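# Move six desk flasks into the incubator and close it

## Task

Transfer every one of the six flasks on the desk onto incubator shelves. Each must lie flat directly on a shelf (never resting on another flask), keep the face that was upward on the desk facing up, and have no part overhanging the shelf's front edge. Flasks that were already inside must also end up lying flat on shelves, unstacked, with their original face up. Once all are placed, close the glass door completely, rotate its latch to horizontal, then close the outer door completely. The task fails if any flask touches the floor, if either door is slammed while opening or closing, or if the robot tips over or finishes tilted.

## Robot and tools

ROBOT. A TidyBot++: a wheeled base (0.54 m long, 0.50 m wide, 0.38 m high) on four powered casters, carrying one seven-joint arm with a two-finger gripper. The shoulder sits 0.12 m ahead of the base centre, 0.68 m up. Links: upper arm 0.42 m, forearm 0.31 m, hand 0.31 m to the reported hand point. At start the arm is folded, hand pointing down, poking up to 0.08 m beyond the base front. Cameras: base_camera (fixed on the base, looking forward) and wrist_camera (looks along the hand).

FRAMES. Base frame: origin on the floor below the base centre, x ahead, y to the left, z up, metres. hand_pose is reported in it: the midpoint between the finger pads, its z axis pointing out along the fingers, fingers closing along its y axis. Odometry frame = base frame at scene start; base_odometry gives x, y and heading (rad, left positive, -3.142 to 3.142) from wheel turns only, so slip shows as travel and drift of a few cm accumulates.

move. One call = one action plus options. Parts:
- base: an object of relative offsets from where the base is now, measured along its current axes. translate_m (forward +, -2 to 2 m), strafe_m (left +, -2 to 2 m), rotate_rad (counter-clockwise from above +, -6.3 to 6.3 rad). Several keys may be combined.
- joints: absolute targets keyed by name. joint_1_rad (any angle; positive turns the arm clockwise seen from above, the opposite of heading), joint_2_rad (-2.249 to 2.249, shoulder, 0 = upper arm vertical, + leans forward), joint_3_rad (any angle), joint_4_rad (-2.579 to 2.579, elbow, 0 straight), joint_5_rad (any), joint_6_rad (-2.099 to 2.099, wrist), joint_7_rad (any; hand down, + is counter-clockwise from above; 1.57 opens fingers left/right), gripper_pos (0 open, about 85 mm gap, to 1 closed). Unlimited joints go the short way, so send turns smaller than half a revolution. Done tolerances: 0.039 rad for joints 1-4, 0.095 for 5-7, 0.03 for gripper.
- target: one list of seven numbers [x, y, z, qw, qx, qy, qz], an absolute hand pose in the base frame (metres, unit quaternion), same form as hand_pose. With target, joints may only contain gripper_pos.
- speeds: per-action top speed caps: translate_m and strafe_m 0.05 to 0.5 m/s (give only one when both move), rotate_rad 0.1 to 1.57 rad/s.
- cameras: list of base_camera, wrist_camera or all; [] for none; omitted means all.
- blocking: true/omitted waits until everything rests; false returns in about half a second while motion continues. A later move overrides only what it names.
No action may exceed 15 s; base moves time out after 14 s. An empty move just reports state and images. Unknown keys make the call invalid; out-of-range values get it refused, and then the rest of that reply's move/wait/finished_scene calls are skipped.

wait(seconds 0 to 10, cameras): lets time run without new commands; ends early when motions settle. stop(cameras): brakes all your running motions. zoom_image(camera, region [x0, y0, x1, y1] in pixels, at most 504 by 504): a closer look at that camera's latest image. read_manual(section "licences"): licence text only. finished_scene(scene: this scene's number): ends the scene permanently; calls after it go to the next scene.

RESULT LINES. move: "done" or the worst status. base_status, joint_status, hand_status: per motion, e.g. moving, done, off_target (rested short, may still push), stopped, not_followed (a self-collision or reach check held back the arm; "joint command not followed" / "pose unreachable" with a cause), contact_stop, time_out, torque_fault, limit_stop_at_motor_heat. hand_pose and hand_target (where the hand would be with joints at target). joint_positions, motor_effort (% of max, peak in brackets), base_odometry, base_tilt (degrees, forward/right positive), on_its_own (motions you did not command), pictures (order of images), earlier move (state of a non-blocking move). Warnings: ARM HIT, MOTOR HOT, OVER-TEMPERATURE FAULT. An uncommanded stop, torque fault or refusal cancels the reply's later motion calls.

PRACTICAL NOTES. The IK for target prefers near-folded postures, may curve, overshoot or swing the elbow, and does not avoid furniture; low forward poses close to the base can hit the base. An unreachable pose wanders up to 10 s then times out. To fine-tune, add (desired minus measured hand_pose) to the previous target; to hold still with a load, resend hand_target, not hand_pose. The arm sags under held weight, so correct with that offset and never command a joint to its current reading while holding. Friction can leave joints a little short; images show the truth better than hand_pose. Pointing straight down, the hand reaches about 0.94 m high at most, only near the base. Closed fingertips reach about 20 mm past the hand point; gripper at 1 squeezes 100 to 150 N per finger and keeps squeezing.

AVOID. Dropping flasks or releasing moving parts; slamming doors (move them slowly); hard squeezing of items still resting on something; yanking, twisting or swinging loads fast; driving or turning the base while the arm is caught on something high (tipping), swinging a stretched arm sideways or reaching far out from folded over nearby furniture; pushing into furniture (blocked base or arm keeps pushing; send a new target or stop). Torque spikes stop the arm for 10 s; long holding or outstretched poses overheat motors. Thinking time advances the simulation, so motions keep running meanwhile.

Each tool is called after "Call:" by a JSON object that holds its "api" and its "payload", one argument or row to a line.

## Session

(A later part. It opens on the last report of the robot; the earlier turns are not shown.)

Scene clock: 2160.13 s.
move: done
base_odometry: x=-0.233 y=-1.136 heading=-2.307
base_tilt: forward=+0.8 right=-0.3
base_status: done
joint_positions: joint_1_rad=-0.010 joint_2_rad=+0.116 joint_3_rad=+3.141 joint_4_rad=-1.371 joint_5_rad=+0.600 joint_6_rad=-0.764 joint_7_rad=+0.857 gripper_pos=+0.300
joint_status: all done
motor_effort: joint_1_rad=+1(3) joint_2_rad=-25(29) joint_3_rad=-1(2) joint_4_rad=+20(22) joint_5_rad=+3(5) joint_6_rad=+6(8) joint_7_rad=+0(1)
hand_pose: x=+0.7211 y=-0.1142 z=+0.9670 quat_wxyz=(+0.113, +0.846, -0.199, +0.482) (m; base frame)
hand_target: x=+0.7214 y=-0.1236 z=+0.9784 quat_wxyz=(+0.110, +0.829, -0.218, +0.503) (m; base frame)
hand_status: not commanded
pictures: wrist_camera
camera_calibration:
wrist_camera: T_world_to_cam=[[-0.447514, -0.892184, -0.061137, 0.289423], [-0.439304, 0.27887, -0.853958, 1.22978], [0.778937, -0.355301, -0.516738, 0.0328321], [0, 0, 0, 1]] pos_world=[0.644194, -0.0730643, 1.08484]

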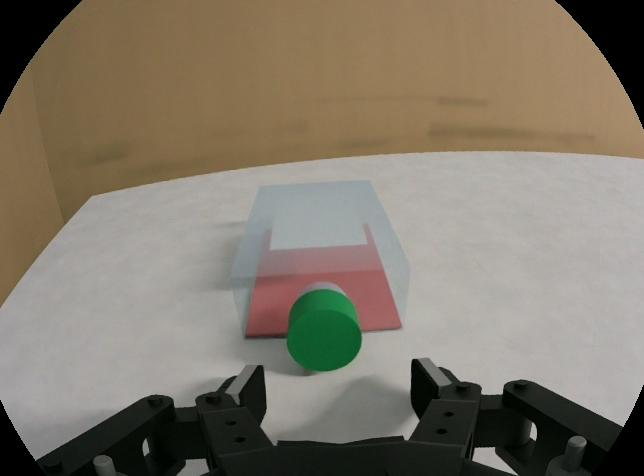

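Call:
{"api": "move", "payload": {
  "base": {"translate_m": 0.0378, "strafe_m": -0.0102},
  "speeds": {"translate_m": 0.07},
  "cameras": ["wrist_camera"]
}}

Scene clock: 2172.43 s.
move: done
base_odometry: x=-0.266 y=-1.157 heading=-2.307
base_tilt: forward=+0.8 right=-0.3
base_status: done
joint_positions: joint_1_rad=-0.010 joint_2_rad=+0.110 joint_3_rad=+3.141 joint_4_rad=-1.374 joint_5_rad=+0.603 joint_6_rad=-0.760 joint_7_rad=+0.854 gripper_pos=+0.300
joint_status: not commanded
motor_effort: joint_1_rad=+1(2) joint_2_rad=-25(29) joint_3_rad=-1(2) joint_4_rad=+20(22) joint_5_rad=+3(3) joint_6_rad=+6(6) joint_7_rad=+0(1)
hand_pose: x=+0.7197 y=-0.1141 z=+0.9702 quat_wxyz=(+0.112, +0.844, -0.199, +0.486) (m; base frame)
hand_target: x=+0.7214 y=-0.1236 z=+0.9784 quat_wxyz=(+0.110, +0.829, -0.218, +0.503) (m; base frame)
hand_status: not commanded
pictures: wrist_camera
camera_calibration:
wrist_camera: T_world_to_cam=[[-0.446276, -0.892615, -0.0638522, 0.290759], [-0.433353, 0.277986, -0.85728, 1.23061], [0.78297, -0.354913, -0.510876, 0.0270311], [0, 0, 0, 1]] pos_world=[0.641882, -0.0729621, 1.08735]

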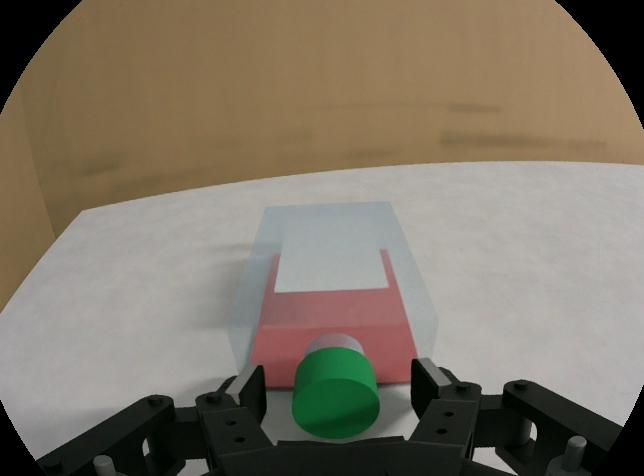

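Call:
{"api": "move", "payload": {
  "base": {"translate_m": 0.0025, "strafe_m": -0.0005},
  "speeds": {"translate_m": 0.05},
  "joints": {"gripper_pos": 0.55, "joint_4_rad": -1.392},
  "cameras": ["wrist_camera"]
}}

Call:
{"api": "move", "payload": {
  "joints": {"gripper_pos": 0.85},
  "cameras": ["wrist_camera"]
}}

Scene clock: 2180.67 s.
move: done
base_odometry: x=-0.268 y=-1.159 heading=-2.307
base_tilt: forward=+0.8 right=-0.2
base_status: done
joint_positions: joint_1_rad=-0.010 joint_2_rad=+0.109 joint_3_rad=+3.141 joint_4_rad=-1.378 joint_5_rad=+0.603 joint_6_rad=-0.760 joint_7_rad=+0.854 gripper_pos=+0.550
joint_status: all done
motor_effort: joint_1_rad=+1(1) joint_2_rad=-25(29) joint_3_rad=-1(1) joint_4_rad=+20(22) joint_5_rad=+3(3) joint_6_rad=+6(6) joint_7_rad=+0(0)
hand_pose: x=+0.7188 y=-0.1141 z=+0.9689 quat_wxyz=(+0.113, +0.844, -0.199, +0.485) (m; base frame)
hand_target: x=+0.7209 y=-0.1236 z=+0.9762 quat_wxyz=(+0.110, +0.830, -0.217, +0.502) (m; base frame)
hand_status: not commanded
pictures: wrist_camera
camera_calibration:
wrist_camera: T_world_to_cam=[[-0.446351, -0.892655, -0.0627555, 0.289277], [-0.435337, 0.277881, -0.856308, 1.22961], [0.781826, -0.354895, -0.512638, 0.0295843], [0, 0, 0, 1]] pos_world=[0.641285, -0.0729618, 1.08625]

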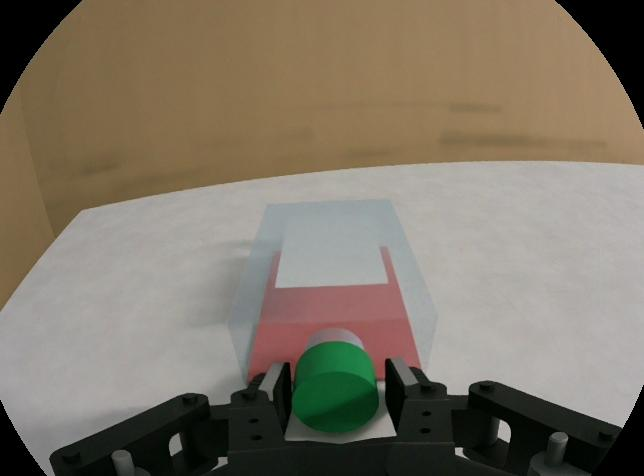

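Scene clock: 2181.37 s.
move: off_target
base_odometry: x=-0.268 y=-1.159 heading=-2.307
base_tilt: forward=+0.8 right=-0.3
base_status: not commanded
joint_positions: joint_1_rad=-0.010 joint_2_rad=+0.109 joint_3_rad=+3.141 joint_4_rad=-1.378 joint_5_rad=+0.603 joint_6_rad=-0.757 joint_7_rad=+0.854 gripper_pos=+0.681
joint_status: gripper_pos off_target (ended at +0.681, target +0.850)
motor_effort: joint_1_rad=+0(2) joint_2_rad=-25(25) joint_3_rad=-1(1) joint_4_rad=+19(21) joint_5_rad=+3(3) joint_6_rad=+6(6) joint_7_rad=+0(1)
hand_pose: x=+0.7193 y=-0.1139 z=+0.9695 quat_wxyz=(+0.112, +0.844, -0.198, +0.486) (m; base frame)
hand_target: x=+0.7209 y=-0.1236 z=+0.9762 quat_wxyz=(+0.110, +0.830, -0.217, +0.502) (m; base frame)
hand_status: not commanded
pictures: wrist_camera
camera_calibration:
wrist_camera: T_world_to_cam=[[-0.444995, -0.893282, -0.0634582, 0.289373], [-0.433718, 0.276971, -0.857424, 1.23005], [0.783497, -0.354026, -0.510683, 0.0266556], [0, 0, 0, 1]] pos_world=[0.64138, -0.072759, 1.08665]

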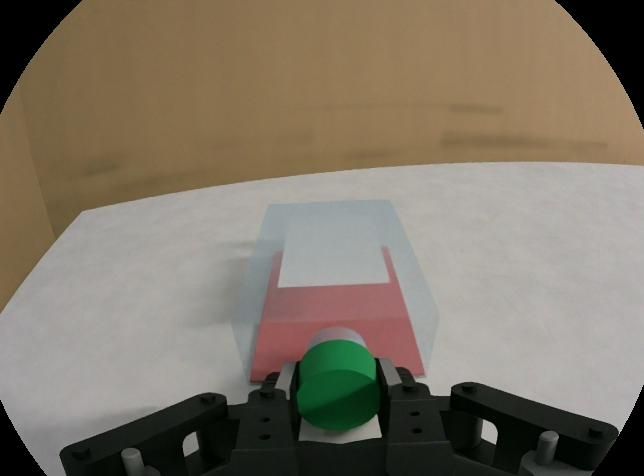

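Call:
{"api": "move", "payload": {
  "joints": {"joint_1_rad": 0, "joint_2_rad": 0.2, "joint_3_rad": 3.1416, "joint_4_rad": -0.87, "joint_5_rad": 0.385, "joint_6_rad": -1.14, "joint_7_rad": 1.22, "gripper_pos": 0.88}
}}

Scene clock: 2190.27 s.
move: off_target
base_odometry: x=-0.268 y=-1.159 heading=-2.307
base_tilt: forward=+0.8 right=-0.3
base_status: not commanded
joint_positions: joint_1_rad=-0.010 joint_2_rad=+0.181 joint_3_rad=+3.141 joint_4_rad=-0.893 joint_5_rad=+0.429 joint_6_rad=-1.104 joint_7_rad=+1.141 gripper_pos=+0.681
joint_status: gripper_pos off_target (ended at +0.681, target +0.880); the others done
motor_effort: joint_1_rad=+1(2) joint_2_rad=-27(28) joint_3_rad=-1(2) joint_4_rad=+19(23) joint_5_rad=+3(5) joint_6_rad=+8(9) joint_7_rad=+0(1)
hand_pose: x=+0.7160 y=-0.1083 z=+1.0899 quat_wxyz=(+0.109, +0.846, -0.183, +0.488) (m; base frame)
hand_target: x=+0.7183 y=-0.1049 z=+1.0774 quat_wxyz=(+0.111, +0.862, -0.160, +0.467) (m; base frame)
hand_status: not commanded
pictures: base_camera, wrist_camera
camera_calibration:
wrist_camera: T_world_to_cam=[[-0.418418, -0.9066, -0.0547941, 0.270615], [-0.44153, 0.255756, -0.860024, 1.33653], [0.793712, -0.335656, -0.507304, 0.0836852], [0, 0, 0, 1]] pos_world=[0.636927, -0.0683973, 1.20673]

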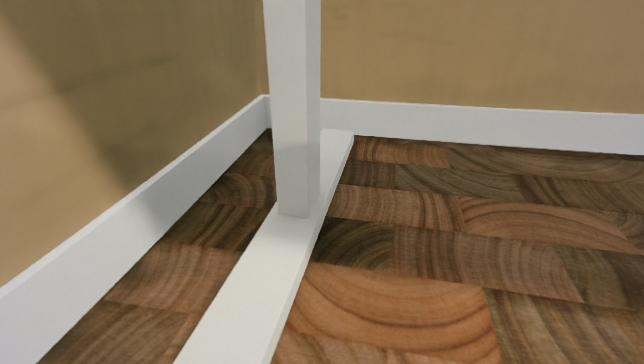

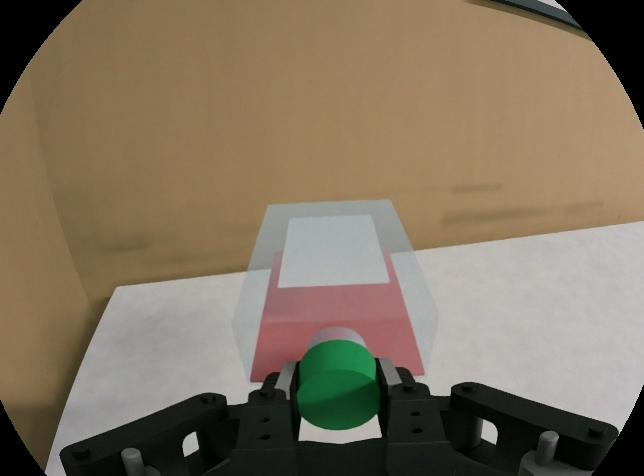

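Call:
{"api": "move", "payload": {
  "base": {"translate_m": -1.641, "strafe_m": -0.683, "rotate_rad": -1.873},
  "joints": {"joint_1_rad": 0, "joint_2_rad": 0.02, "joint_3_rad": 3.1416, "joint_4_rad": -1.08, "joint_5_rad": -0.035, "joint_6_rad": -1.04, "joint_7_rad": 1.63, "gripper_pos": 0.88},
  "speeds": {"translate_m": 0.42, "rotate_rad": 0.5}
}}

Scene clock: 2206.07 s.
move: off_target
base_odometry: x=+0.328 y=+0.516 heading=+2.103
base_tilt: forward=+0.8 right=-0.3
base_status: done
joint_positions: joint_1_rad=-0.004 joint_2_rad=+0.036 joint_3_rad=+3.141 joint_4_rad=-1.071 joint_5_rad=+0.006 joint_6_rad=-1.077 joint_7_rad=+1.554 gripper_pos=+0.681
joint_status: gripper_pos off_target (ended at +0.681, target +0.880); the others done
motor_effort: joint_1_rad=+1(5) joint_2_rad=-22(31) joint_3_rad=-1(3) joint_4_rad=+19(21) joint_5_rad=+0(4) joint_6_rad=+8(9) joint_7_rad=+0(1)
hand_pose: x=+0.6700 y=+0.0021 z=+1.0638 quat_wxyz=(-0.002, +0.887, -0.006, +0.461) (m; base frame)
hand_target: x=+0.6697 y=+0.0107 z=+1.0774 quat_wxyz=(-0.003, +0.877, +0.025, +0.480) (m; base frame)
hand_status: not commanded
pictures: base_camera, wrist_camera
camera_calibration:
wrist_camera: T_world_to_cam=[[-0.0161516, -0.997523, -0.0684673, 0.095194], [-0.582594, 0.0650403, -0.810157, 1.30737], [0.812603, 0.0268033, -0.582201, 0.210238], [0, 0, 0, 1]] pos_world=[0.592365, 0.00429135, 1.18809]

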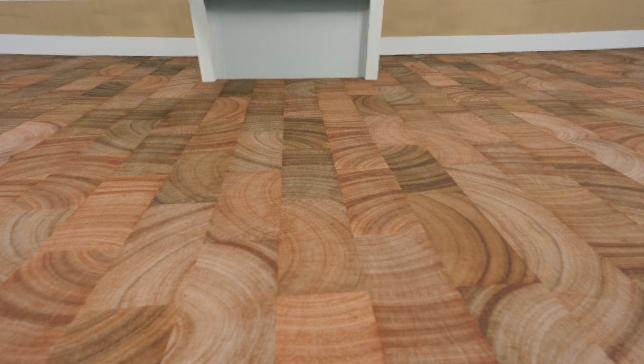

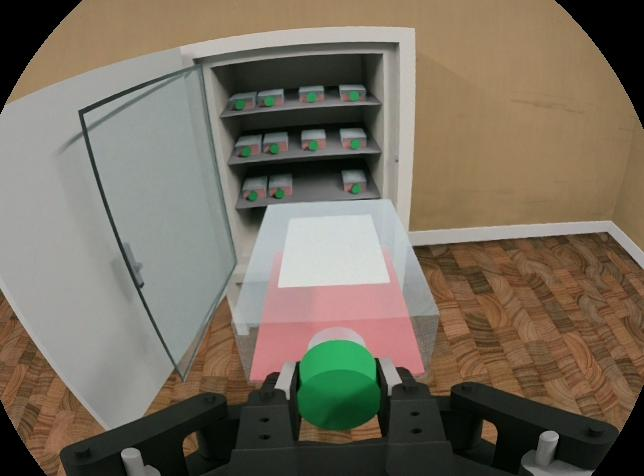

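Call:
{"api": "move", "payload": {
  "base": {"translate_m": 0.825, "strafe_m": 0.038},
  "joints": {"joint_1_rad": 0, "joint_2_rad": 0.362, "joint_3_rad": 3.1416, "joint_4_rad": -2.245, "joint_5_rad": -0.035, "joint_6_rad": 0.53, "joint_7_rad": 1.63, "gripper_pos": 0.88},
  "speeds": {"translate_m": 0.33}
}}

Scene clock: 2228.77 s.
move: off_target
base_odometry: x=-0.123 y=+1.208 heading=+2.103
base_tilt: forward=+0.8 right=-0.3
base_status: done
joint_positions: joint_1_rad=-0.004 joint_2_rad=+0.351 joint_3_rad=+3.141 joint_4_rad=-2.236 joint_5_rad=+0.006 joint_6_rad=+0.491 joint_7_rad=+1.554 gripper_pos=+0.681
joint_status: gripper_pos off_target (ended at +0.681, target +0.880); the others done
motor_effort: joint_1_rad=+0(2) joint_2_rad=-27(31) joint_3_rad=-1(2) joint_4_rad=+14(22) joint_5_rad=+0(2) joint_6_rad=+8(10) joint_7_rad=+0(1)
hand_pose: x=+0.6987 y=+0.0047 z=+0.6538 quat_wxyz=(-0.005, +0.866, -0.003, +0.500) (m; base frame)
hand_target: x=+0.7004 y=-0.0042 z=+0.6538 quat_wxyz=(+0.015, +0.862, +0.008, +0.507) (m; base frame)
hand_status: not commanded
pictures: base_camera, wrist_camera
camera_calibration:
wrist_camera: T_world_to_cam=[[-0.00179999, -0.997407, -0.0719461, 0.0624315], [-0.509351, 0.0628284, -0.858262, 0.972025], [0.860557, 0.0351009, -0.508143, -0.133767], [0, 0, 0, 1]] pos_world=[0.610328, 0.00589427, 0.770771]

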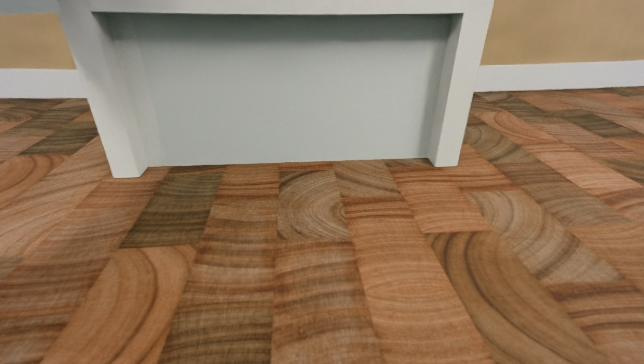

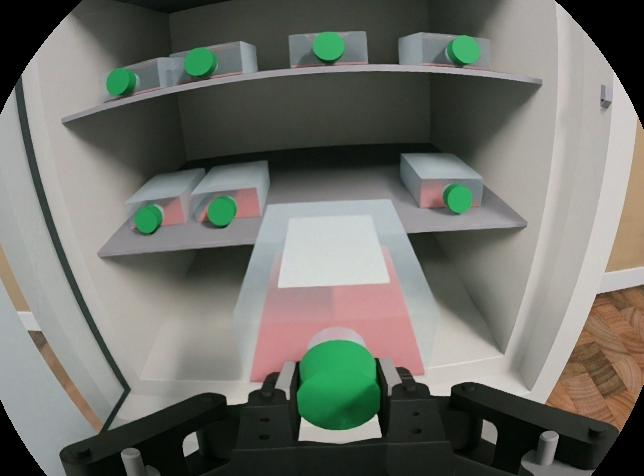

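Call:
{"api": "move", "payload": {
  "base": {"translate_m": 0.275, "strafe_m": -0.0215, "rotate_rad": 0.008},
  "speeds": {"translate_m": 0.12}
}}

Scene clock: 2252.57 s.
move: done
base_odometry: x=-0.245 y=+1.456 heading=+2.111
base_tilt: forward=+0.8 right=-0.2
base_status: done
joint_positions: joint_1_rad=-0.004 joint_2_rad=+0.353 joint_3_rad=+3.141 joint_4_rad=-2.240 joint_5_rad=+0.005 joint_6_rad=+0.493 joint_7_rad=+1.554 gripper_pos=+0.681
joint_status: not commanded
motor_effort: joint_1_rad=+1(5) joint_2_rad=-27(29) joint_3_rad=-1(3) joint_4_rad=+14(15) joint_5_rad=-1(1) joint_6_rad=+9(9) joint_7_rad=+0(1)
hand_pose: x=+0.6971 y=+0.0045 z=+0.6511 quat_wxyz=(-0.005, +0.867, -0.003, +0.497) (m; base frame)
hand_target: x=+0.7004 y=-0.0042 z=+0.6538 quat_wxyz=(+0.015, +0.862, +0.008, +0.507) (m; base frame)
hand_status: not commanded
pictures: base_camera, wrist_camera
camera_calibration:
wrist_camera: T_world_to_cam=[[-0.00274379, -0.997389, -0.0721639, 0.0629062], [-0.513407, 0.0633323, -0.855805, 0.970181], [0.858141, 0.0347013, -0.512241, -0.129542], [0, 0, 0, 1]] pos_world=[0.609436, 0.00579352, 0.768468]

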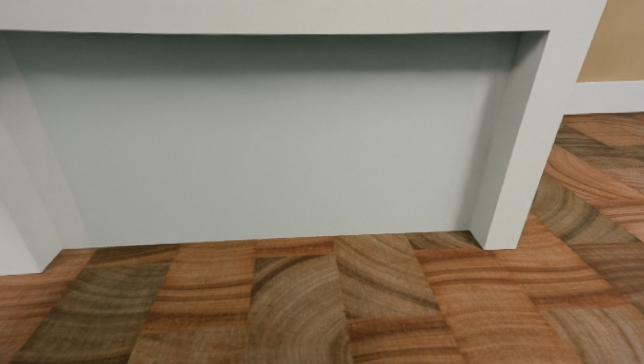

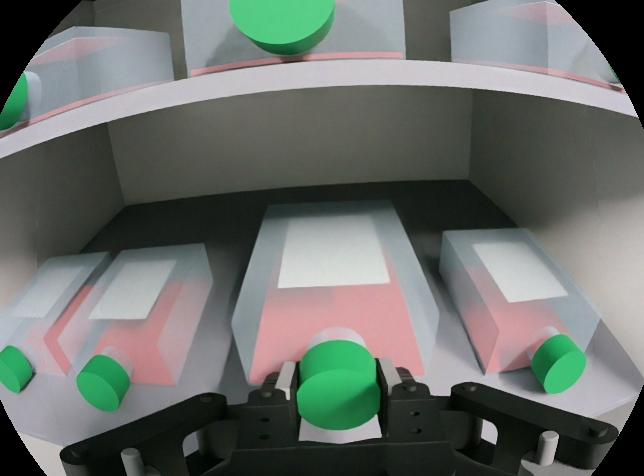

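Call:
{"api": "move", "payload": {
  "base": {"translate_m": 0.041, "strafe_m": 0.004},
  "speeds": {"translate_m": 0.08},
  "cameras": ["wrist_camera"]
}}

Call:
{"api": "move", "payload": {
  "joints": {"joint_1_rad": 0, "joint_2_rad": 0.402, "joint_3_rad": 3.1416, "joint_4_rad": -2.270, "joint_5_rad": -0.035, "joint_6_rad": 0.584, "joint_7_rad": 1.63, "gripper_pos": 0.88},
  "cameras": []
}}

Call:
{"api": "move", "payload": {
  "joints": {"joint_1_rad": 0, "joint_2_rad": 0.448, "joint_3_rad": 3.1416, "joint_4_rad": -2.290, "joint_5_rad": -0.035, "joint_6_rad": 0.644, "joint_7_rad": 1.63, "gripper_pos": 0.88},
  "cameras": ["wrist_camera"]
}}

Scene clock: 2271.80 s.
move: done
base_odometry: x=-0.269 y=+1.489 heading=+2.111
base_tilt: forward=+0.8 right=-0.3
base_status: done
joint_positions: joint_1_rad=-0.004 joint_2_rad=+0.355 joint_3_rad=+3.141 joint_4_rad=-2.241 joint_5_rad=+0.005 joint_6_rad=+0.494 joint_7_rad=+1.554 gripper_pos=+0.681
joint_status: not commanded
motor_effort: joint_1_rad=+1(2) joint_2_rad=-27(29) joint_3_rad=-1(2) joint_4_rad=+14(15) joint_5_rad=+0(1) joint_6_rad=+9(9) joint_7_rad=+0(0)
hand_pose: x=+0.6966 y=+0.0045 z=+0.6497 quat_wxyz=(-0.005, +0.868, -0.003, +0.496) (m; base frame)
hand_target: x=+0.7004 y=-0.0042 z=+0.6538 quat_wxyz=(+0.015, +0.862, +0.008, +0.507) (m; base frame)
hand_status: not commanded
pictures: wrist_camera
camera_calibration:
wrist_camera: T_world_to_cam=[[-0.00291207, -0.997389, -0.0721575, 0.0629235], [-0.515404, 0.0633323, -0.854604, 0.96938], [0.856942, 0.0347016, -0.514243, -0.127586], [0, 0, 0, 1]] pos_world=[0.609139, 0.00579352, 0.767366]

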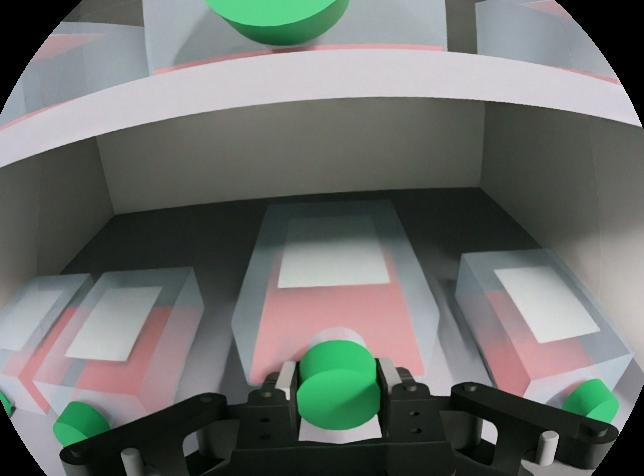

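Scene clock: 2272.57 s.
move: off_target
base_odometry: x=-0.269 y=+1.489 heading=+2.111
base_tilt: forward=+0.8 right=-0.3
base_status: not commanded
joint_positions: joint_1_rad=-0.004 joint_2_rad=+0.390 joint_3_rad=+3.141 joint_4_rad=-2.261 joint_5_rad=+0.005 joint_6_rad=+0.550 joint_7_rad=+1.554 gripper_pos=+0.681
joint_status: gripper_pos off_target (ended at +0.681, target +0.880); the others done
motor_effort: joint_1_rad=+1(1) joint_2_rad=-28(29) joint_3_rad=-1(2) joint_4_rad=+12(14) joint_5_rad=+0(1) joint_6_rad=+9(10) joint_7_rad=+0(1)
hand_pose: x=+0.6956 y=+0.0046 z=+0.6363 quat_wxyz=(-0.005, +0.868, -0.003, +0.497) (m; base frame)
hand_target: x=+0.6964 y=-0.0047 z=+0.6347 quat_wxyz=(+0.016, +0.864, +0.008, +0.502) (m; base frame)
hand_status: not commanded
pictures: none
No camera images: "cameras" was empty.

Scene clock: 2273.57 s.
move: off_target
base_odometry: x=-0.269 y=+1.489 heading=+2.111
base_tilt: forward=+0.8 right=-0.3
base_status: not commanded
joint_positions: joint_1_rad=-0.004 joint_2_rad=+0.436 joint_3_rad=+3.141 joint_4_rad=-2.280 joint_5_rad=+0.005 joint_6_rad=+0.610 joint_7_rad=+1.554 gripper_pos=+0.681
joint_status: gripper_pos off_target (ended at +0.681, target +0.880); the others done
motor_effort: joint_1_rad=+0(2) joint_2_rad=-28(30) joint_3_rad=-1(2) joint_4_rad=+12(13) joint_5_rad=+0(1) joint_6_rad=+8(9) joint_7_rad=+0(1)
hand_pose: x=+0.6943 y=+0.0047 z=+0.6181 quat_wxyz=(-0.006, +0.869, -0.003, +0.495) (m; base frame)
hand_target: x=+0.6943 y=-0.0052 z=+0.6164 quat_wxyz=(+0.017, +0.866, +0.008, +0.500) (m; base frame)
hand_status: not commanded
pictures: wrist_camera
camera_calibration:
wrist_camera: T_world_to_cam=[[-0.00289901, -0.997353, -0.0726544, 0.0610165], [-0.518495, 0.0636247, -0.85271, 0.942134], [0.855076, 0.0351989, -0.517307, -0.138672], [0, 0, 0, 1]] pos_world=[0.607244, 0.00579302, 0.736065]

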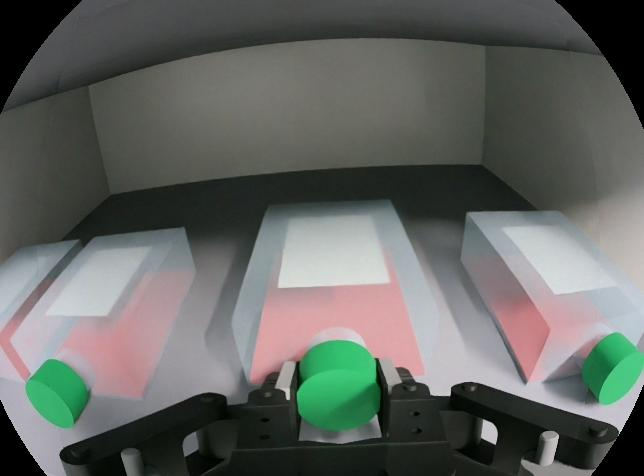

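Call:
{"api": "move", "payload": {
  "joints": {"joint_1_rad": 0, "joint_2_rad": 0.47, "joint_3_rad": 3.1416, "joint_4_rad": -2.303, "joint_5_rad": -0.035, "joint_6_rad": 0.688, "joint_7_rad": 1.63, "gripper_pos": 0.88},
  "cameras": []
}}

Call:
{"api": "move", "payload": {
  "joints": {"joint_1_rad": 0, "joint_2_rad": 0.48, "joint_3_rad": 3.1416, "joint_4_rad": -2.308, "joint_5_rad": -0.035, "joint_6_rad": 0.702, "joint_7_rad": 1.63, "gripper_pos": 0.88},
  "cameras": ["wrist_camera"]
}}

Call:
{"api": "move", "payload": {
  "joints": {"joint_1_rad": 0, "joint_2_rad": 0.485, "joint_3_rad": 3.1416, "joint_4_rad": -2.311, "joint_5_rad": -0.035, "joint_6_rad": 0.709, "joint_7_rad": 1.63, "gripper_pos": 0.88},
  "cameras": ["wrist_camera"]
}}

Scene clock: 2281.93 s.
move: off_target
base_odometry: x=-0.269 y=+1.489 heading=+2.111
base_tilt: forward=+0.8 right=-0.3
base_status: not commanded
joint_positions: joint_1_rad=-0.004 joint_2_rad=+0.455 joint_3_rad=+3.141 joint_4_rad=-2.292 joint_5_rad=+0.005 joint_6_rad=+0.656 joint_7_rad=+1.554 gripper_pos=+0.681
joint_status: gripper_pos off_target (ended at +0.681, target +0.880); the others done
motor_effort: joint_1_rad=+1(2) joint_2_rad=-28(30) joint_3_rad=-1(2) joint_4_rad=+12(12) joint_5_rad=+0(1) joint_6_rad=+9(10) joint_7_rad=+0(1)
hand_pose: x=+0.6948 y=+0.0047 z=+0.6147 quat_wxyz=(-0.006, +0.865, -0.003, +0.501) (m; base frame)
hand_target: x=+0.6938 y=-0.0056 z=+0.6105 quat_wxyz=(+0.018, +0.864, +0.008, +0.504) (m; base frame)
hand_status: not commanded
pictures: none
No camera images: "cameras" was empty.

Scene clock: 2282.47 s.
move: off_target
base_odometry: x=-0.269 y=+1.489 heading=+2.111
base_tilt: forward=+0.8 right=-0.3
base_status: not commanded
joint_positions: joint_1_rad=-0.004 joint_2_rad=+0.463 joint_3_rad=+3.141 joint_4_rad=-2.296 joint_5_rad=+0.005 joint_6_rad=+0.668 joint_7_rad=+1.554 gripper_pos=+0.681
joint_status: gripper_pos off_target (ended at +0.681, target +0.880); the others done
motor_effort: joint_1_rad=+0(1) joint_2_rad=-28(30) joint_3_rad=-1(2) joint_4_rad=+11(12) joint_5_rad=+0(1) joint_6_rad=+9(9) joint_7_rad=+0(1)
hand_pose: x=+0.6943 y=+0.0047 z=+0.6116 quat_wxyz=(-0.006, +0.865, -0.003, +0.501) (m; base frame)
hand_target: x=+0.6929 y=-0.0057 z=+0.6067 quat_wxyz=(+0.018, +0.864, +0.008, +0.503) (m; base frame)
hand_status: not commanded
pictures: wrist_camera
camera_calibration:
wrist_camera: T_world_to_cam=[[-0.00172971, -0.997323, -0.0731037, 0.060164], [-0.505987, 0.0639279, -0.860169, 0.932501], [0.86254, 0.0355016, -0.504743, -0.154991], [0, 0, 0, 1]] pos_world=[0.605623, 0.00589253, 0.728276]

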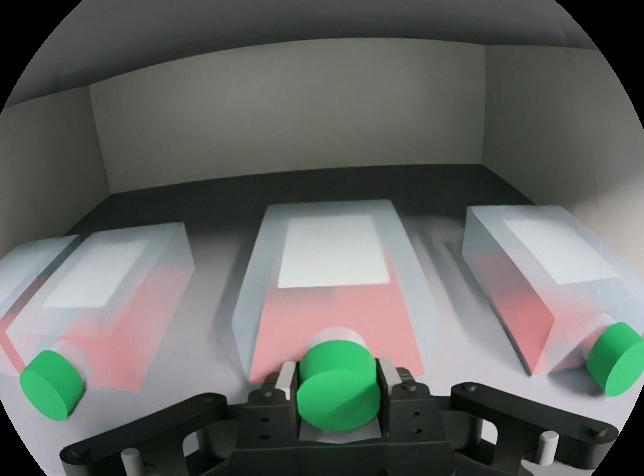

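Scene clock: 2282.93 s.
move: off_target
base_odometry: x=-0.269 y=+1.489 heading=+2.111
base_tilt: forward=+0.8 right=-0.3
base_status: not commanded
joint_positions: joint_1_rad=-0.004 joint_2_rad=+0.467 joint_3_rad=+3.141 joint_4_rad=-2.298 joint_5_rad=+0.005 joint_6_rad=+0.674 joint_7_rad=+1.554 gripper_pos=+0.681
joint_status: gripper_pos off_target (ended at +0.681, target +0.880); the others done
motor_effort: joint_1_rad=+1(2) joint_2_rad=-29(30) joint_3_rad=-1(2) joint_4_rad=+12(12) joint_5_rad=-1(1) joint_6_rad=+9(9) joint_7_rad=+0(1)
hand_pose: x=+0.6939 y=+0.0047 z=+0.6101 quat_wxyz=(-0.006, +0.865, -0.003, +0.501) (m; base frame)
hand_target: x=+0.6923 y=-0.0057 z=+0.6046 quat_wxyz=(+0.018, +0.864, +0.008, +0.503) (m; base frame)
hand_status: not commanded
pictures: wrist_camera
camera_calibration:
wrist_camera: T_world_to_cam=[[-0.00170538, -0.997329, -0.0730187, 0.0599771], [-0.506296, 0.0638295, -0.859994, 0.931019], [0.862358, 0.0355024, -0.505052, -0.154983], [0, 0, 0, 1]] pos_world=[0.605124, 0.00589268, 0.726776]

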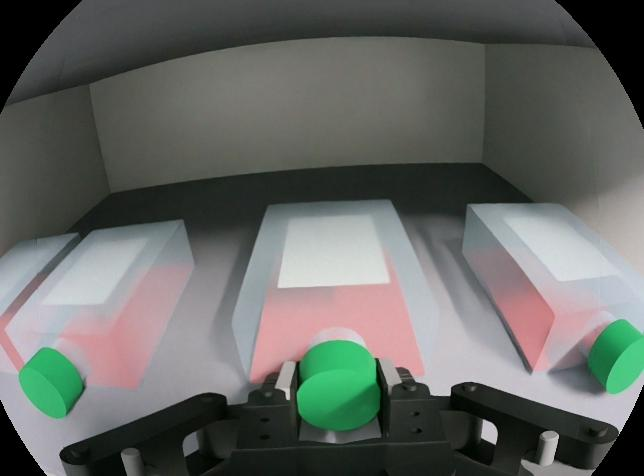

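Call:
{"api": "move", "payload": {
  "joints": {"joint_1_rad": 0, "joint_2_rad": 0.489, "joint_3_rad": 3.1416, "joint_4_rad": -2.313, "joint_5_rad": -0.035, "joint_6_rad": 0.713, "joint_7_rad": 1.63, "gripper_pos": 0.88},
  "cameras": []
}}

Call:
{"api": "move", "payload": {
  "joints": {"joint_1_rad": 0, "joint_2_rad": 0.485, "joint_3_rad": 3.1416, "joint_4_rad": -2.31, "joint_5_rad": -0.035, "joint_6_rad": 0.706, "joint_7_rad": 1.63},
  "cameras": []
}}

Call:
{"api": "move", "payload": {
  "joints": {"gripper_pos": 0.62},
  "cameras": ["wrist_camera"]
}}

Call:
{"api": "move", "payload": {
  "joints": {"gripper_pos": 0.45},
  "cameras": ["wrist_camera"]
}}

Call:
{"api": "move", "payload": {
  "base": {"translate_m": -0.16},
  "speeds": {"translate_m": 0.1}
}}

Scene clock: 2290.07 s.
move: off_target
base_odometry: x=-0.269 y=+1.489 heading=+2.111
base_tilt: forward=+0.8 right=-0.3
base_status: not commanded
joint_positions: joint_1_rad=-0.004 joint_2_rad=+0.470 joint_3_rad=+3.141 joint_4_rad=-2.300 joint_5_rad=+0.005 joint_6_rad=+0.677 joint_7_rad=+1.554 gripper_pos=+0.681
joint_status: gripper_pos off_target (ended at +0.681, target +0.880); the others done
motor_effort: joint_1_rad=+1(1) joint_2_rad=-28(29) joint_3_rad=-1(2) joint_4_rad=+10(11) joint_5_rad=+0(1) joint_6_rad=+9(9) joint_7_rad=+0(1)
hand_pose: x=+0.6936 y=+0.0047 z=+0.6089 quat_wxyz=(-0.006, +0.866, -0.003, +0.501) (m; base frame)
hand_target: x=+0.6917 y=-0.0058 z=+0.6026 quat_wxyz=(+0.018, +0.865, +0.008, +0.502) (m; base frame)
hand_status: not commanded
pictures: none
No camera images: "cameras" was empty.

Scene clock: 2290.47 s.
move: done
base_odometry: x=-0.269 y=+1.489 heading=+2.111
base_tilt: forward=+0.8 right=-0.3
base_status: not commanded
joint_positions: joint_1_rad=-0.004 joint_2_rad=+0.470 joint_3_rad=+3.141 joint_4_rad=-2.300 joint_5_rad=+0.005 joint_6_rad=+0.677 joint_7_rad=+1.554 gripper_pos=+0.681
joint_status: all done
motor_effort: joint_1_rad=+0(1) joint_2_rad=-28(29) joint_3_rad=-1(2) joint_4_rad=+11(12) joint_5_rad=+0(1) joint_6_rad=+9(9) joint_7_rad=+0(0)
hand_pose: x=+0.6936 y=+0.0047 z=+0.6089 quat_wxyz=(-0.006, +0.866, -0.003, +0.501) (m; base frame)
hand_target: x=+0.6923 y=-0.0057 z=+0.6041 quat_wxyz=(+0.018, +0.865, +0.008, +0.502) (m; base frame)
hand_status: not commanded
pictures: none
No camera images: "cameras" was empty.

Scene clock: 2291.13 s.
move: done
base_odometry: x=-0.269 y=+1.489 heading=+2.111
base_tilt: forward=+0.8 right=-0.3
base_status: not commanded
joint_positions: joint_1_rad=-0.004 joint_2_rad=+0.470 joint_3_rad=+3.141 joint_4_rad=-2.300 joint_5_rad=+0.005 joint_6_rad=+0.677 joint_7_rad=+1.554 gripper_pos=+0.620
joint_status: all done
motor_effort: joint_1_rad=+0(1) joint_2_rad=-28(29) joint_3_rad=-1(2) joint_4_rad=+10(11) joint_5_rad=+0(1) joint_6_rad=+8(9) joint_7_rad=+0(1)
hand_pose: x=+0.6936 y=+0.0047 z=+0.6089 quat_wxyz=(-0.006, +0.866, -0.003, +0.501) (m; base frame)
hand_target: x=+0.6923 y=-0.0057 z=+0.6041 quat_wxyz=(+0.018, +0.865, +0.008, +0.502) (m; base frame)
hand_status: not commanded
pictures: wrist_camera
camera_calibration:
wrist_camera: T_world_to_cam=[[-0.00175471, -0.997329, -0.0730144, 0.0599232], [-0.506872, 0.0638271, -0.859655, 0.930074], [0.86202, 0.0355005, -0.50563, -0.154743], [0, 0, 0, 1]] pos_world=[0.604925, 0.00589269, 0.725676]

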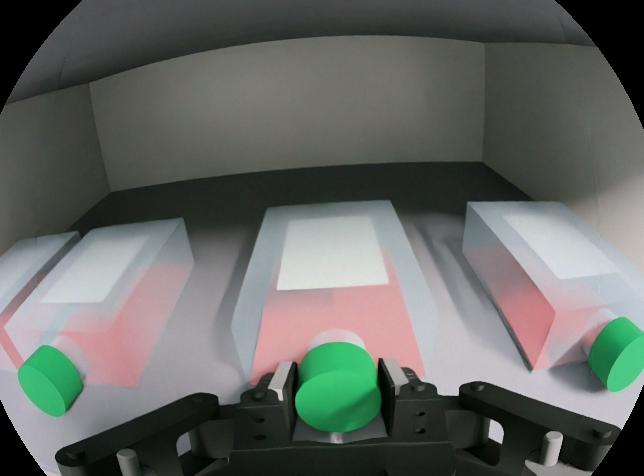

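Scene clock: 2291.73 s.
move: done
base_odometry: x=-0.269 y=+1.489 heading=+2.111
base_tilt: forward=+0.8 right=-0.3
base_status: not commanded
joint_positions: joint_1_rad=-0.004 joint_2_rad=+0.470 joint_3_rad=+3.141 joint_4_rad=-2.300 joint_5_rad=+0.005 joint_6_rad=+0.677 joint_7_rad=+1.554 gripper_pos=+0.450
joint_status: all done
motor_effort: joint_1_rad=+0(1) joint_2_rad=-28(28) joint_3_rad=-1(2) joint_4_rad=+10(11) joint_5_rad=+0(1) joint_6_rad=+8(8) joint_7_rad=+0(0)
hand_pose: x=+0.6936 y=+0.0047 z=+0.6089 quat_wxyz=(-0.006, +0.866, -0.003, +0.501) (m; base frame)
hand_target: x=+0.6923 y=-0.0057 z=+0.6041 quat_wxyz=(+0.018, +0.865, +0.008, +0.502) (m; base frame)
hand_status: not commanded
pictures: wrist_camera
camera_calibration:
wrist_camera: T_world_to_cam=[[-0.00175471, -0.997329, -0.0730144, 0.0599232], [-0.506872, 0.0638271, -0.859655, 0.930074], [0.86202, 0.0355005, -0.50563, -0.154743], [0, 0, 0, 1]] pos_world=[0.604925, 0.00589269, 0.725676]

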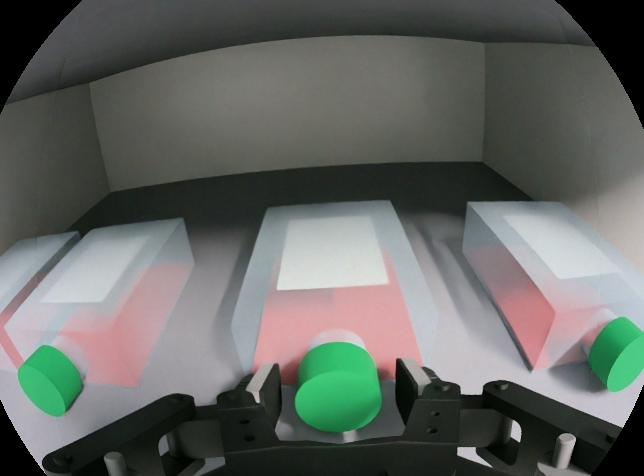

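Scene clock: 2293.90 s.
move: done
base_odometry: x=-0.187 y=+1.352 heading=+2.110
base_tilt: forward=+0.8 right=-0.3
base_status: done
joint_positions: joint_1_rad=-0.004 joint_2_rad=+0.472 joint_3_rad=+3.141 joint_4_rad=-2.303 joint_5_rad=+0.005 joint_6_rad=+0.678 joint_7_rad=+1.554 gripper_pos=+0.450
joint_status: not commanded
motor_effort: joint_1_rad=+1(2) joint_2_rad=-28(30) joint_3_rad=-1(2) joint_4_rad=+10(12) joint_5_rad=+0(1) joint_6_rad=+8(8) joint_7_rad=+0(1)
hand_pose: x=+0.6920 y=+0.0047 z=+0.6068 quat_wxyz=(-0.006, +0.867, -0.003, +0.499) (m; base frame)
hand_target: x=+0.6923 y=-0.0057 z=+0.6041 quat_wxyz=(+0.018, +0.865, +0.008, +0.502) (m; base frame)
hand_status: not commanded
pictures: base_camera, wrist_camera
camera_calibration:
wrist_camera: T_world_to_cam=[[-0.00209138, -0.99733, -0.073002, 0.0599914], [-0.51088, 0.063822, -0.85728, 0.928807], [0.859649, 0.0355024, -0.509649, -0.150406], [0, 0, 0, 1]] pos_world=[0.603931, 0.0058927, 0.723972]

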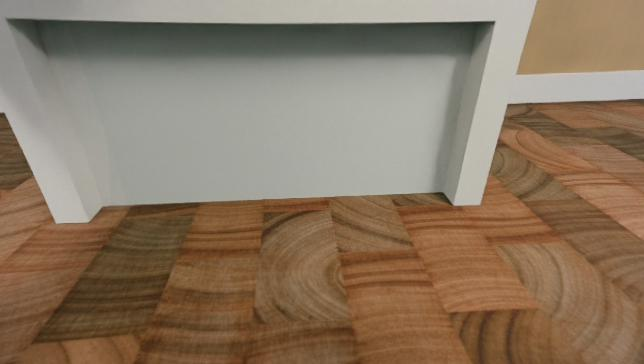

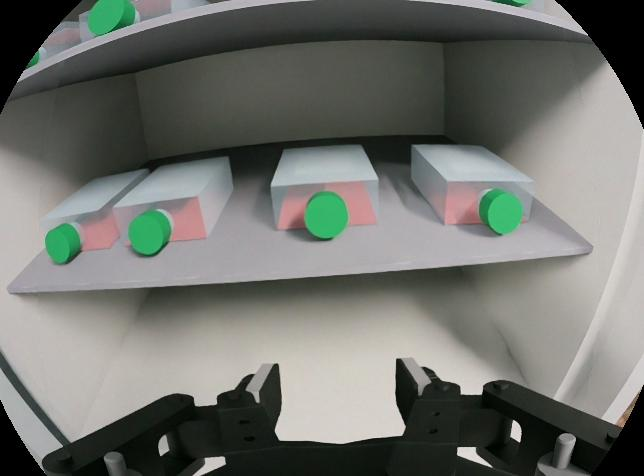

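Call:
{"api": "move", "payload": {
  "base": {"translate_m": -0.3},
  "speeds": {"translate_m": 0.35},
  "cameras": []
}}

Call:
{"api": "move", "payload": {
  "base": {"translate_m": -0.35},
  "joints": {"joint_1_rad": 0, "joint_2_rad": -0.007, "joint_3_rad": 3.1416, "joint_4_rad": -1.63, "joint_5_rad": -0.035, "joint_6_rad": -0.45, "joint_7_rad": 1.63, "gripper_pos": 0.1},
  "speeds": {"translate_m": 0.35}
}}

Scene clock: 2336.33 s.
move: done
base_odometry: x=-0.033 y=+1.094 heading=+2.110
base_tilt: forward=+0.8 right=-0.3
base_status: done
joint_positions: joint_1_rad=-0.004 joint_2_rad=+0.473 joint_3_rad=+3.141 joint_4_rad=-2.305 joint_5_rad=+0.005 joint_6_rad=+0.678 joint_7_rad=+1.554 gripper_pos=+0.450
joint_status: not commanded
motor_effort: joint_1_rad=+0(2) joint_2_rad=-28(30) joint_3_rad=-1(2) joint_4_rad=+9(12) joint_5_rad=+0(1) joint_6_rad=+8(9) joint_7_rad=+0(0)
hand_pose: x=+0.6914 y=+0.0047 z=+0.6057 quat_wxyz=(-0.006, +0.867, -0.003, +0.498) (m; base frame)
hand_target: x=+0.6923 y=-0.0057 z=+0.6041 quat_wxyz=(+0.018, +0.865, +0.008, +0.502) (m; base frame)
hand_status: not commanded
pictures: none
No camera images: "cameras" was empty.

Scene clock: 2338.67 s.
move: done
base_odometry: x=+0.147 y=+0.794 heading=+2.110
base_tilt: forward=+0.8 right=-0.2
base_status: done
joint_positions: joint_1_rad=-0.004 joint_2_rad=-0.010 joint_3_rad=+3.141 joint_4_rad=-1.648 joint_5_rad=+0.005 joint_6_rad=-0.411 joint_7_rad=+1.554 gripper_pos=+0.100
joint_status: all done
motor_effort: joint_1_rad=+0(2) joint_2_rad=-22(32) joint_3_rad=-1(3) joint_4_rad=+21(22) joint_5_rad=+0(1) joint_6_rad=+8(9) joint_7_rad=+0(1)
hand_pose: x=+0.7049 y=+0.0031 z=+0.9386 quat_wxyz=(-0.003, +0.854, -0.004, +0.520) (m; base frame)
hand_target: x=+0.7029 y=+0.0061 z=+0.9364 quat_wxyz=(+0.001, +0.860, +0.016, +0.509) (m; base frame)
hand_status: not commanded
pictures: base_camera, wrist_camera
camera_calibration:
wrist_camera: T_world_to_cam=[[-0.00298213, -0.99756, -0.0697498, 0.0801326], [-0.467815, 0.0630386, -0.881575, 1.2124], [0.883821, 0.0300011, -0.466862, -0.0495059], [0, 0, 0, 1]] pos_world=[0.611173, 0.00499429, 1.0513]

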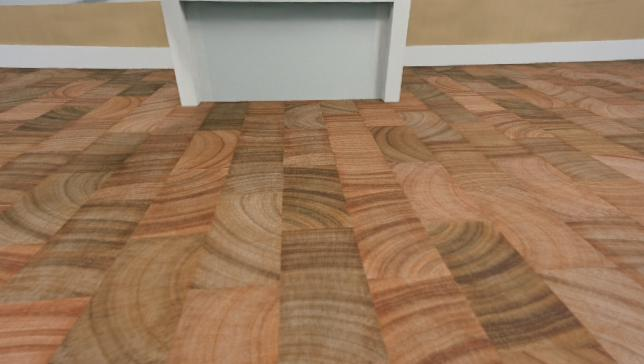

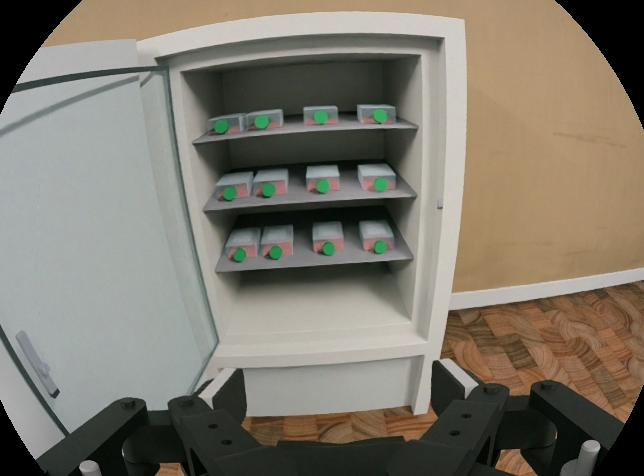

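Call:
{"api": "zoom_image", "payload": {
  "camera": "wrist_camera",
  "region": [180, 80, 440, 290]
}}

Scaled by 1.938.

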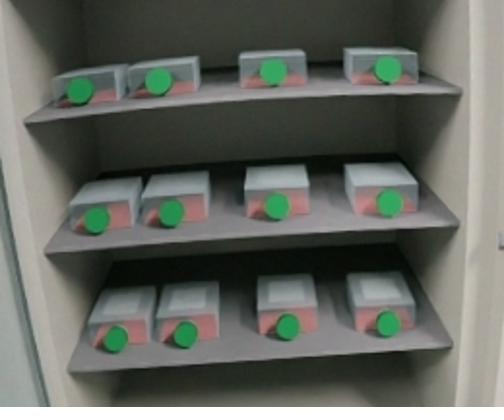

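Call:
{"api": "zoom_image", "payload": {
  "camera": "wrist_camera",
  "region": [0, 60, 240, 476]
}}

Scaled by 1.212.

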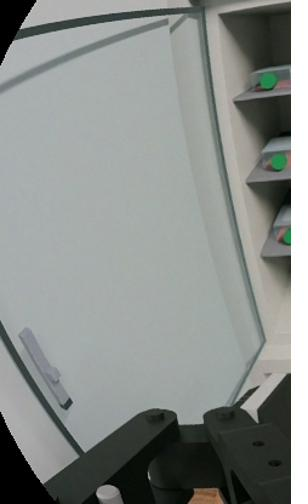

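Call:
{"api": "move", "payload": {
  "base": {"strafe_m": 0.45},
  "speeds": {"strafe_m": 0.35}
}}

Scene clock: 2370.87 s.
move: done
base_odometry: x=-0.239 y=+0.562 heading=+2.111
base_tilt: forward=+0.8 right=-0.3
base_status: done
joint_positions: joint_1_rad=-0.003 joint_2_rad=-0.010 joint_3_rad=+3.141 joint_4_rad=-1.647 joint_5_rad=+0.005 joint_6_rad=-0.414 joint_7_rad=+1.554 gripper_pos=+0.100
joint_status: not commanded
motor_effort: joint_1_rad=+1(3) joint_2_rad=-21(22) joint_3_rad=-1(4) joint_4_rad=+20(22) joint_5_rad=+0(1) joint_6_rad=+8(9) joint_7_rad=+0(1)
hand_pose: x=+0.7045 y=+0.0027 z=+0.9378 quat_wxyz=(-0.003, +0.855, -0.004, +0.519) (m; base frame)
hand_target: x=+0.7029 y=+0.0061 z=+0.9364 quat_wxyz=(+0.001, +0.860, +0.016, +0.509) (m; base frame)
hand_status: not commanded
pictures: base_camera, wrist_camera
camera_calibration:
wrist_camera: T_world_to_cam=[[-0.00391958, -0.997553, -0.0698115, 0.0804351], [-0.470542, 0.0634403, -0.880094, 1.21204], [0.882369, 0.0293997, -0.469639, -0.0458394], [0, 0, 0, 1]] pos_world=[0.611079, 0.0046937, 1.0508]

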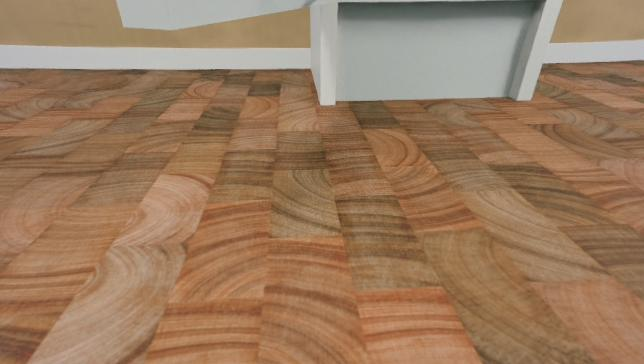

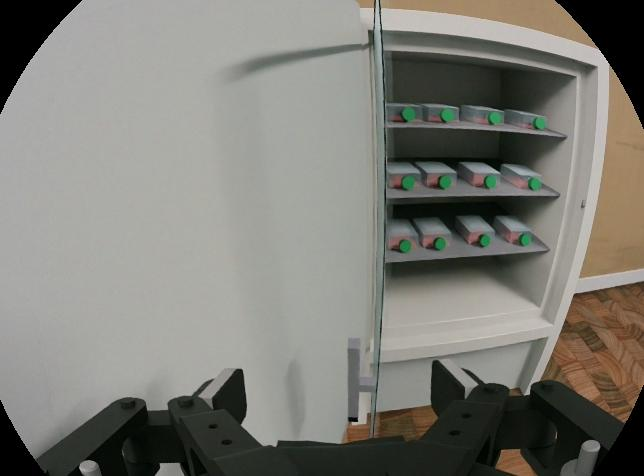

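Call:
{"api": "move", "payload": {
  "base": {"translate_m": 0.07, "strafe_m": -0.042},
  "speeds": {"translate_m": 0.15}
}}

Scene clock: 2385.63 s.
move: done
base_odometry: x=-0.239 y=+0.644 heading=+2.111
base_tilt: forward=+0.8 right=-0.2
base_status: done
joint_positions: joint_1_rad=-0.003 joint_2_rad=-0.011 joint_3_rad=+3.141 joint_4_rad=-1.647 joint_5_rad=+0.005 joint_6_rad=-0.415 joint_7_rad=+1.554 gripper_pos=+0.100
joint_status: not commanded
motor_effort: joint_1_rad=+0(2) joint_2_rad=-21(24) joint_3_rad=-1(2) joint_4_rad=+21(22) joint_5_rad=+0(1) joint_6_rad=+8(9) joint_7_rad=+0(0)
hand_pose: x=+0.7041 y=+0.0027 z=+0.9379 quat_wxyz=(-0.003, +0.855, -0.004, +0.518) (m; base frame)
hand_target: x=+0.7029 y=+0.0061 z=+0.9364 quat_wxyz=(+0.001, +0.860, +0.016, +0.509) (m; base frame)
hand_status: not commanded
pictures: base_camera, wrist_camera
camera_calibration:
wrist_camera: T_world_to_cam=[[-0.00396344, -0.997553, -0.0698019, 0.080458], [-0.471133, 0.0634328, -0.879778, 1.21206], [0.882053, 0.029399, -0.470231, -0.0448023], [0, 0, 0, 1]] pos_world=[0.61088, 0.00469371, 1.0509]

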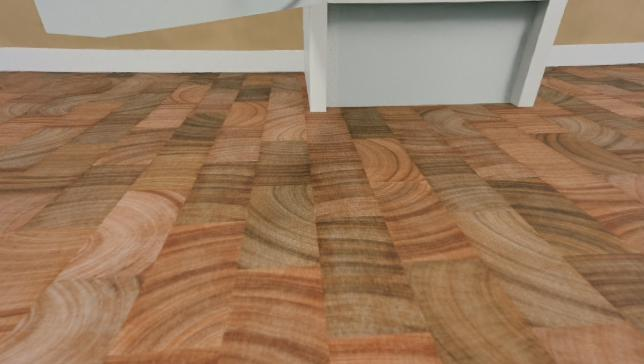

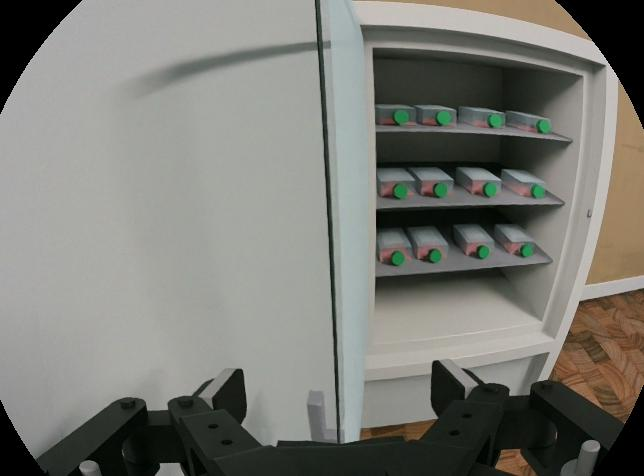

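Call:
{"api": "move", "payload": {
  "base": {"translate_m": 0.085},
  "speeds": {"translate_m": 0.1},
  "cameras": ["wrist_camera"]
}}

Scene clock: 2398.90 s.
move: done
base_odometry: x=-0.283 y=+0.717 heading=+2.111
base_tilt: forward=+0.8 right=-0.3
base_status: done
joint_positions: joint_1_rad=-0.003 joint_2_rad=-0.010 joint_3_rad=+3.141 joint_4_rad=-1.647 joint_5_rad=+0.005 joint_6_rad=-0.416 joint_7_rad=+1.554 gripper_pos=+0.100
joint_status: not commanded
motor_effort: joint_1_rad=+1(2) joint_2_rad=-21(24) joint_3_rad=-1(2) joint_4_rad=+20(22) joint_5_rad=+0(1) joint_6_rad=+8(9) joint_7_rad=+0(0)
hand_pose: x=+0.7043 y=+0.0027 z=+0.9373 quat_wxyz=(-0.003, +0.856, -0.004, +0.518) (m; base frame)
hand_target: x=+0.7029 y=+0.0061 z=+0.9364 quat_wxyz=(+0.001, +0.860, +0.016, +0.509) (m; base frame)
hand_status: not commanded
pictures: wrist_camera
camera_calibration:
wrist_camera: T_world_to_cam=[[-0.00406608, -0.997553, -0.0697957, 0.0804874], [-0.472432, 0.0634322, -0.879081, 1.21192], [0.881358, 0.0293993, -0.471534, -0.0434635], [0, 0, 0, 1]] pos_world=[0.611182, 0.00469371, 1.0505]

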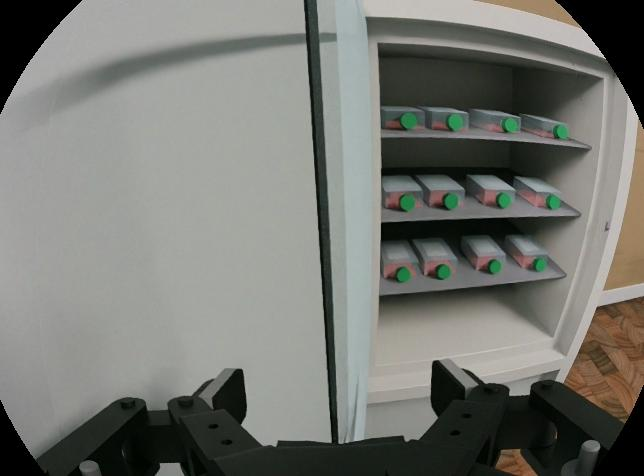

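Call:
{"api": "move", "payload": {
  "base": {"translate_m": 0.045, "strafe_m": 0.002},
  "speeds": {"translate_m": 0.07},
  "cameras": ["wrist_camera"]
}}

Scene clock: 2422.50 s.
move: done
base_odometry: x=-0.307 y=+0.755 heading=+2.111
base_tilt: forward=+0.8 right=-0.3
base_status: done
joint_positions: joint_1_rad=-0.002 joint_2_rad=-0.061 joint_3_rad=+3.141 joint_4_rad=-1.665 joint_5_rad=+0.005 joint_6_rad=-0.491 joint_7_rad=+1.554 gripper_pos=+0.100
joint_status: not commanded
motor_effort: joint_1_rad=-1(2) joint_2_rad=-9(22) joint_3_rad=-2(3) joint_4_rad=+26(29) joint_5_rad=-1(1) joint_6_rad=+16(18) joint_7_rad=+0(1)
hand_pose: x=+0.6770 y=+0.0021 z=+0.9359 quat_wxyz=(-0.003, +0.866, -0.005, +0.500) (m; base frame)
hand_target: x=+0.7029 y=+0.0061 z=+0.9364 quat_wxyz=(+0.001, +0.860, +0.016, +0.509) (m; base frame)
hand_status: not commanded
pictures: wrist_camera
camera_calibration:
wrist_camera: T_world_to_cam=[[-0.00804979, -0.997534, -0.0697207, 0.0823196], [-0.507978, 0.0641359, -0.858979, 1.203], [0.861333, 0.0285019, -0.507241, 0.0269575], [0, 0, 0, 1]] pos_world=[0.588541, 0.00419267, 1.05277]

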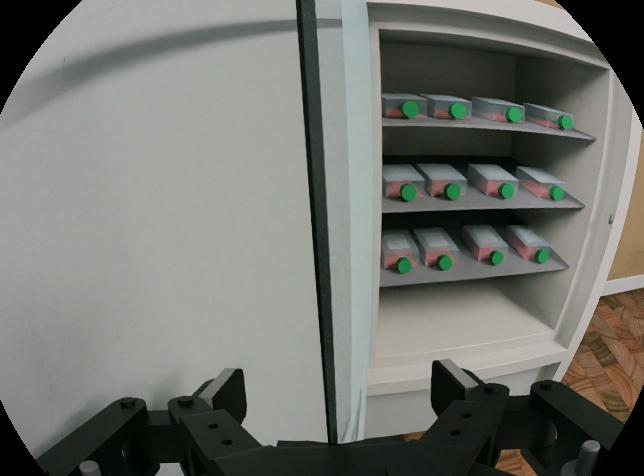

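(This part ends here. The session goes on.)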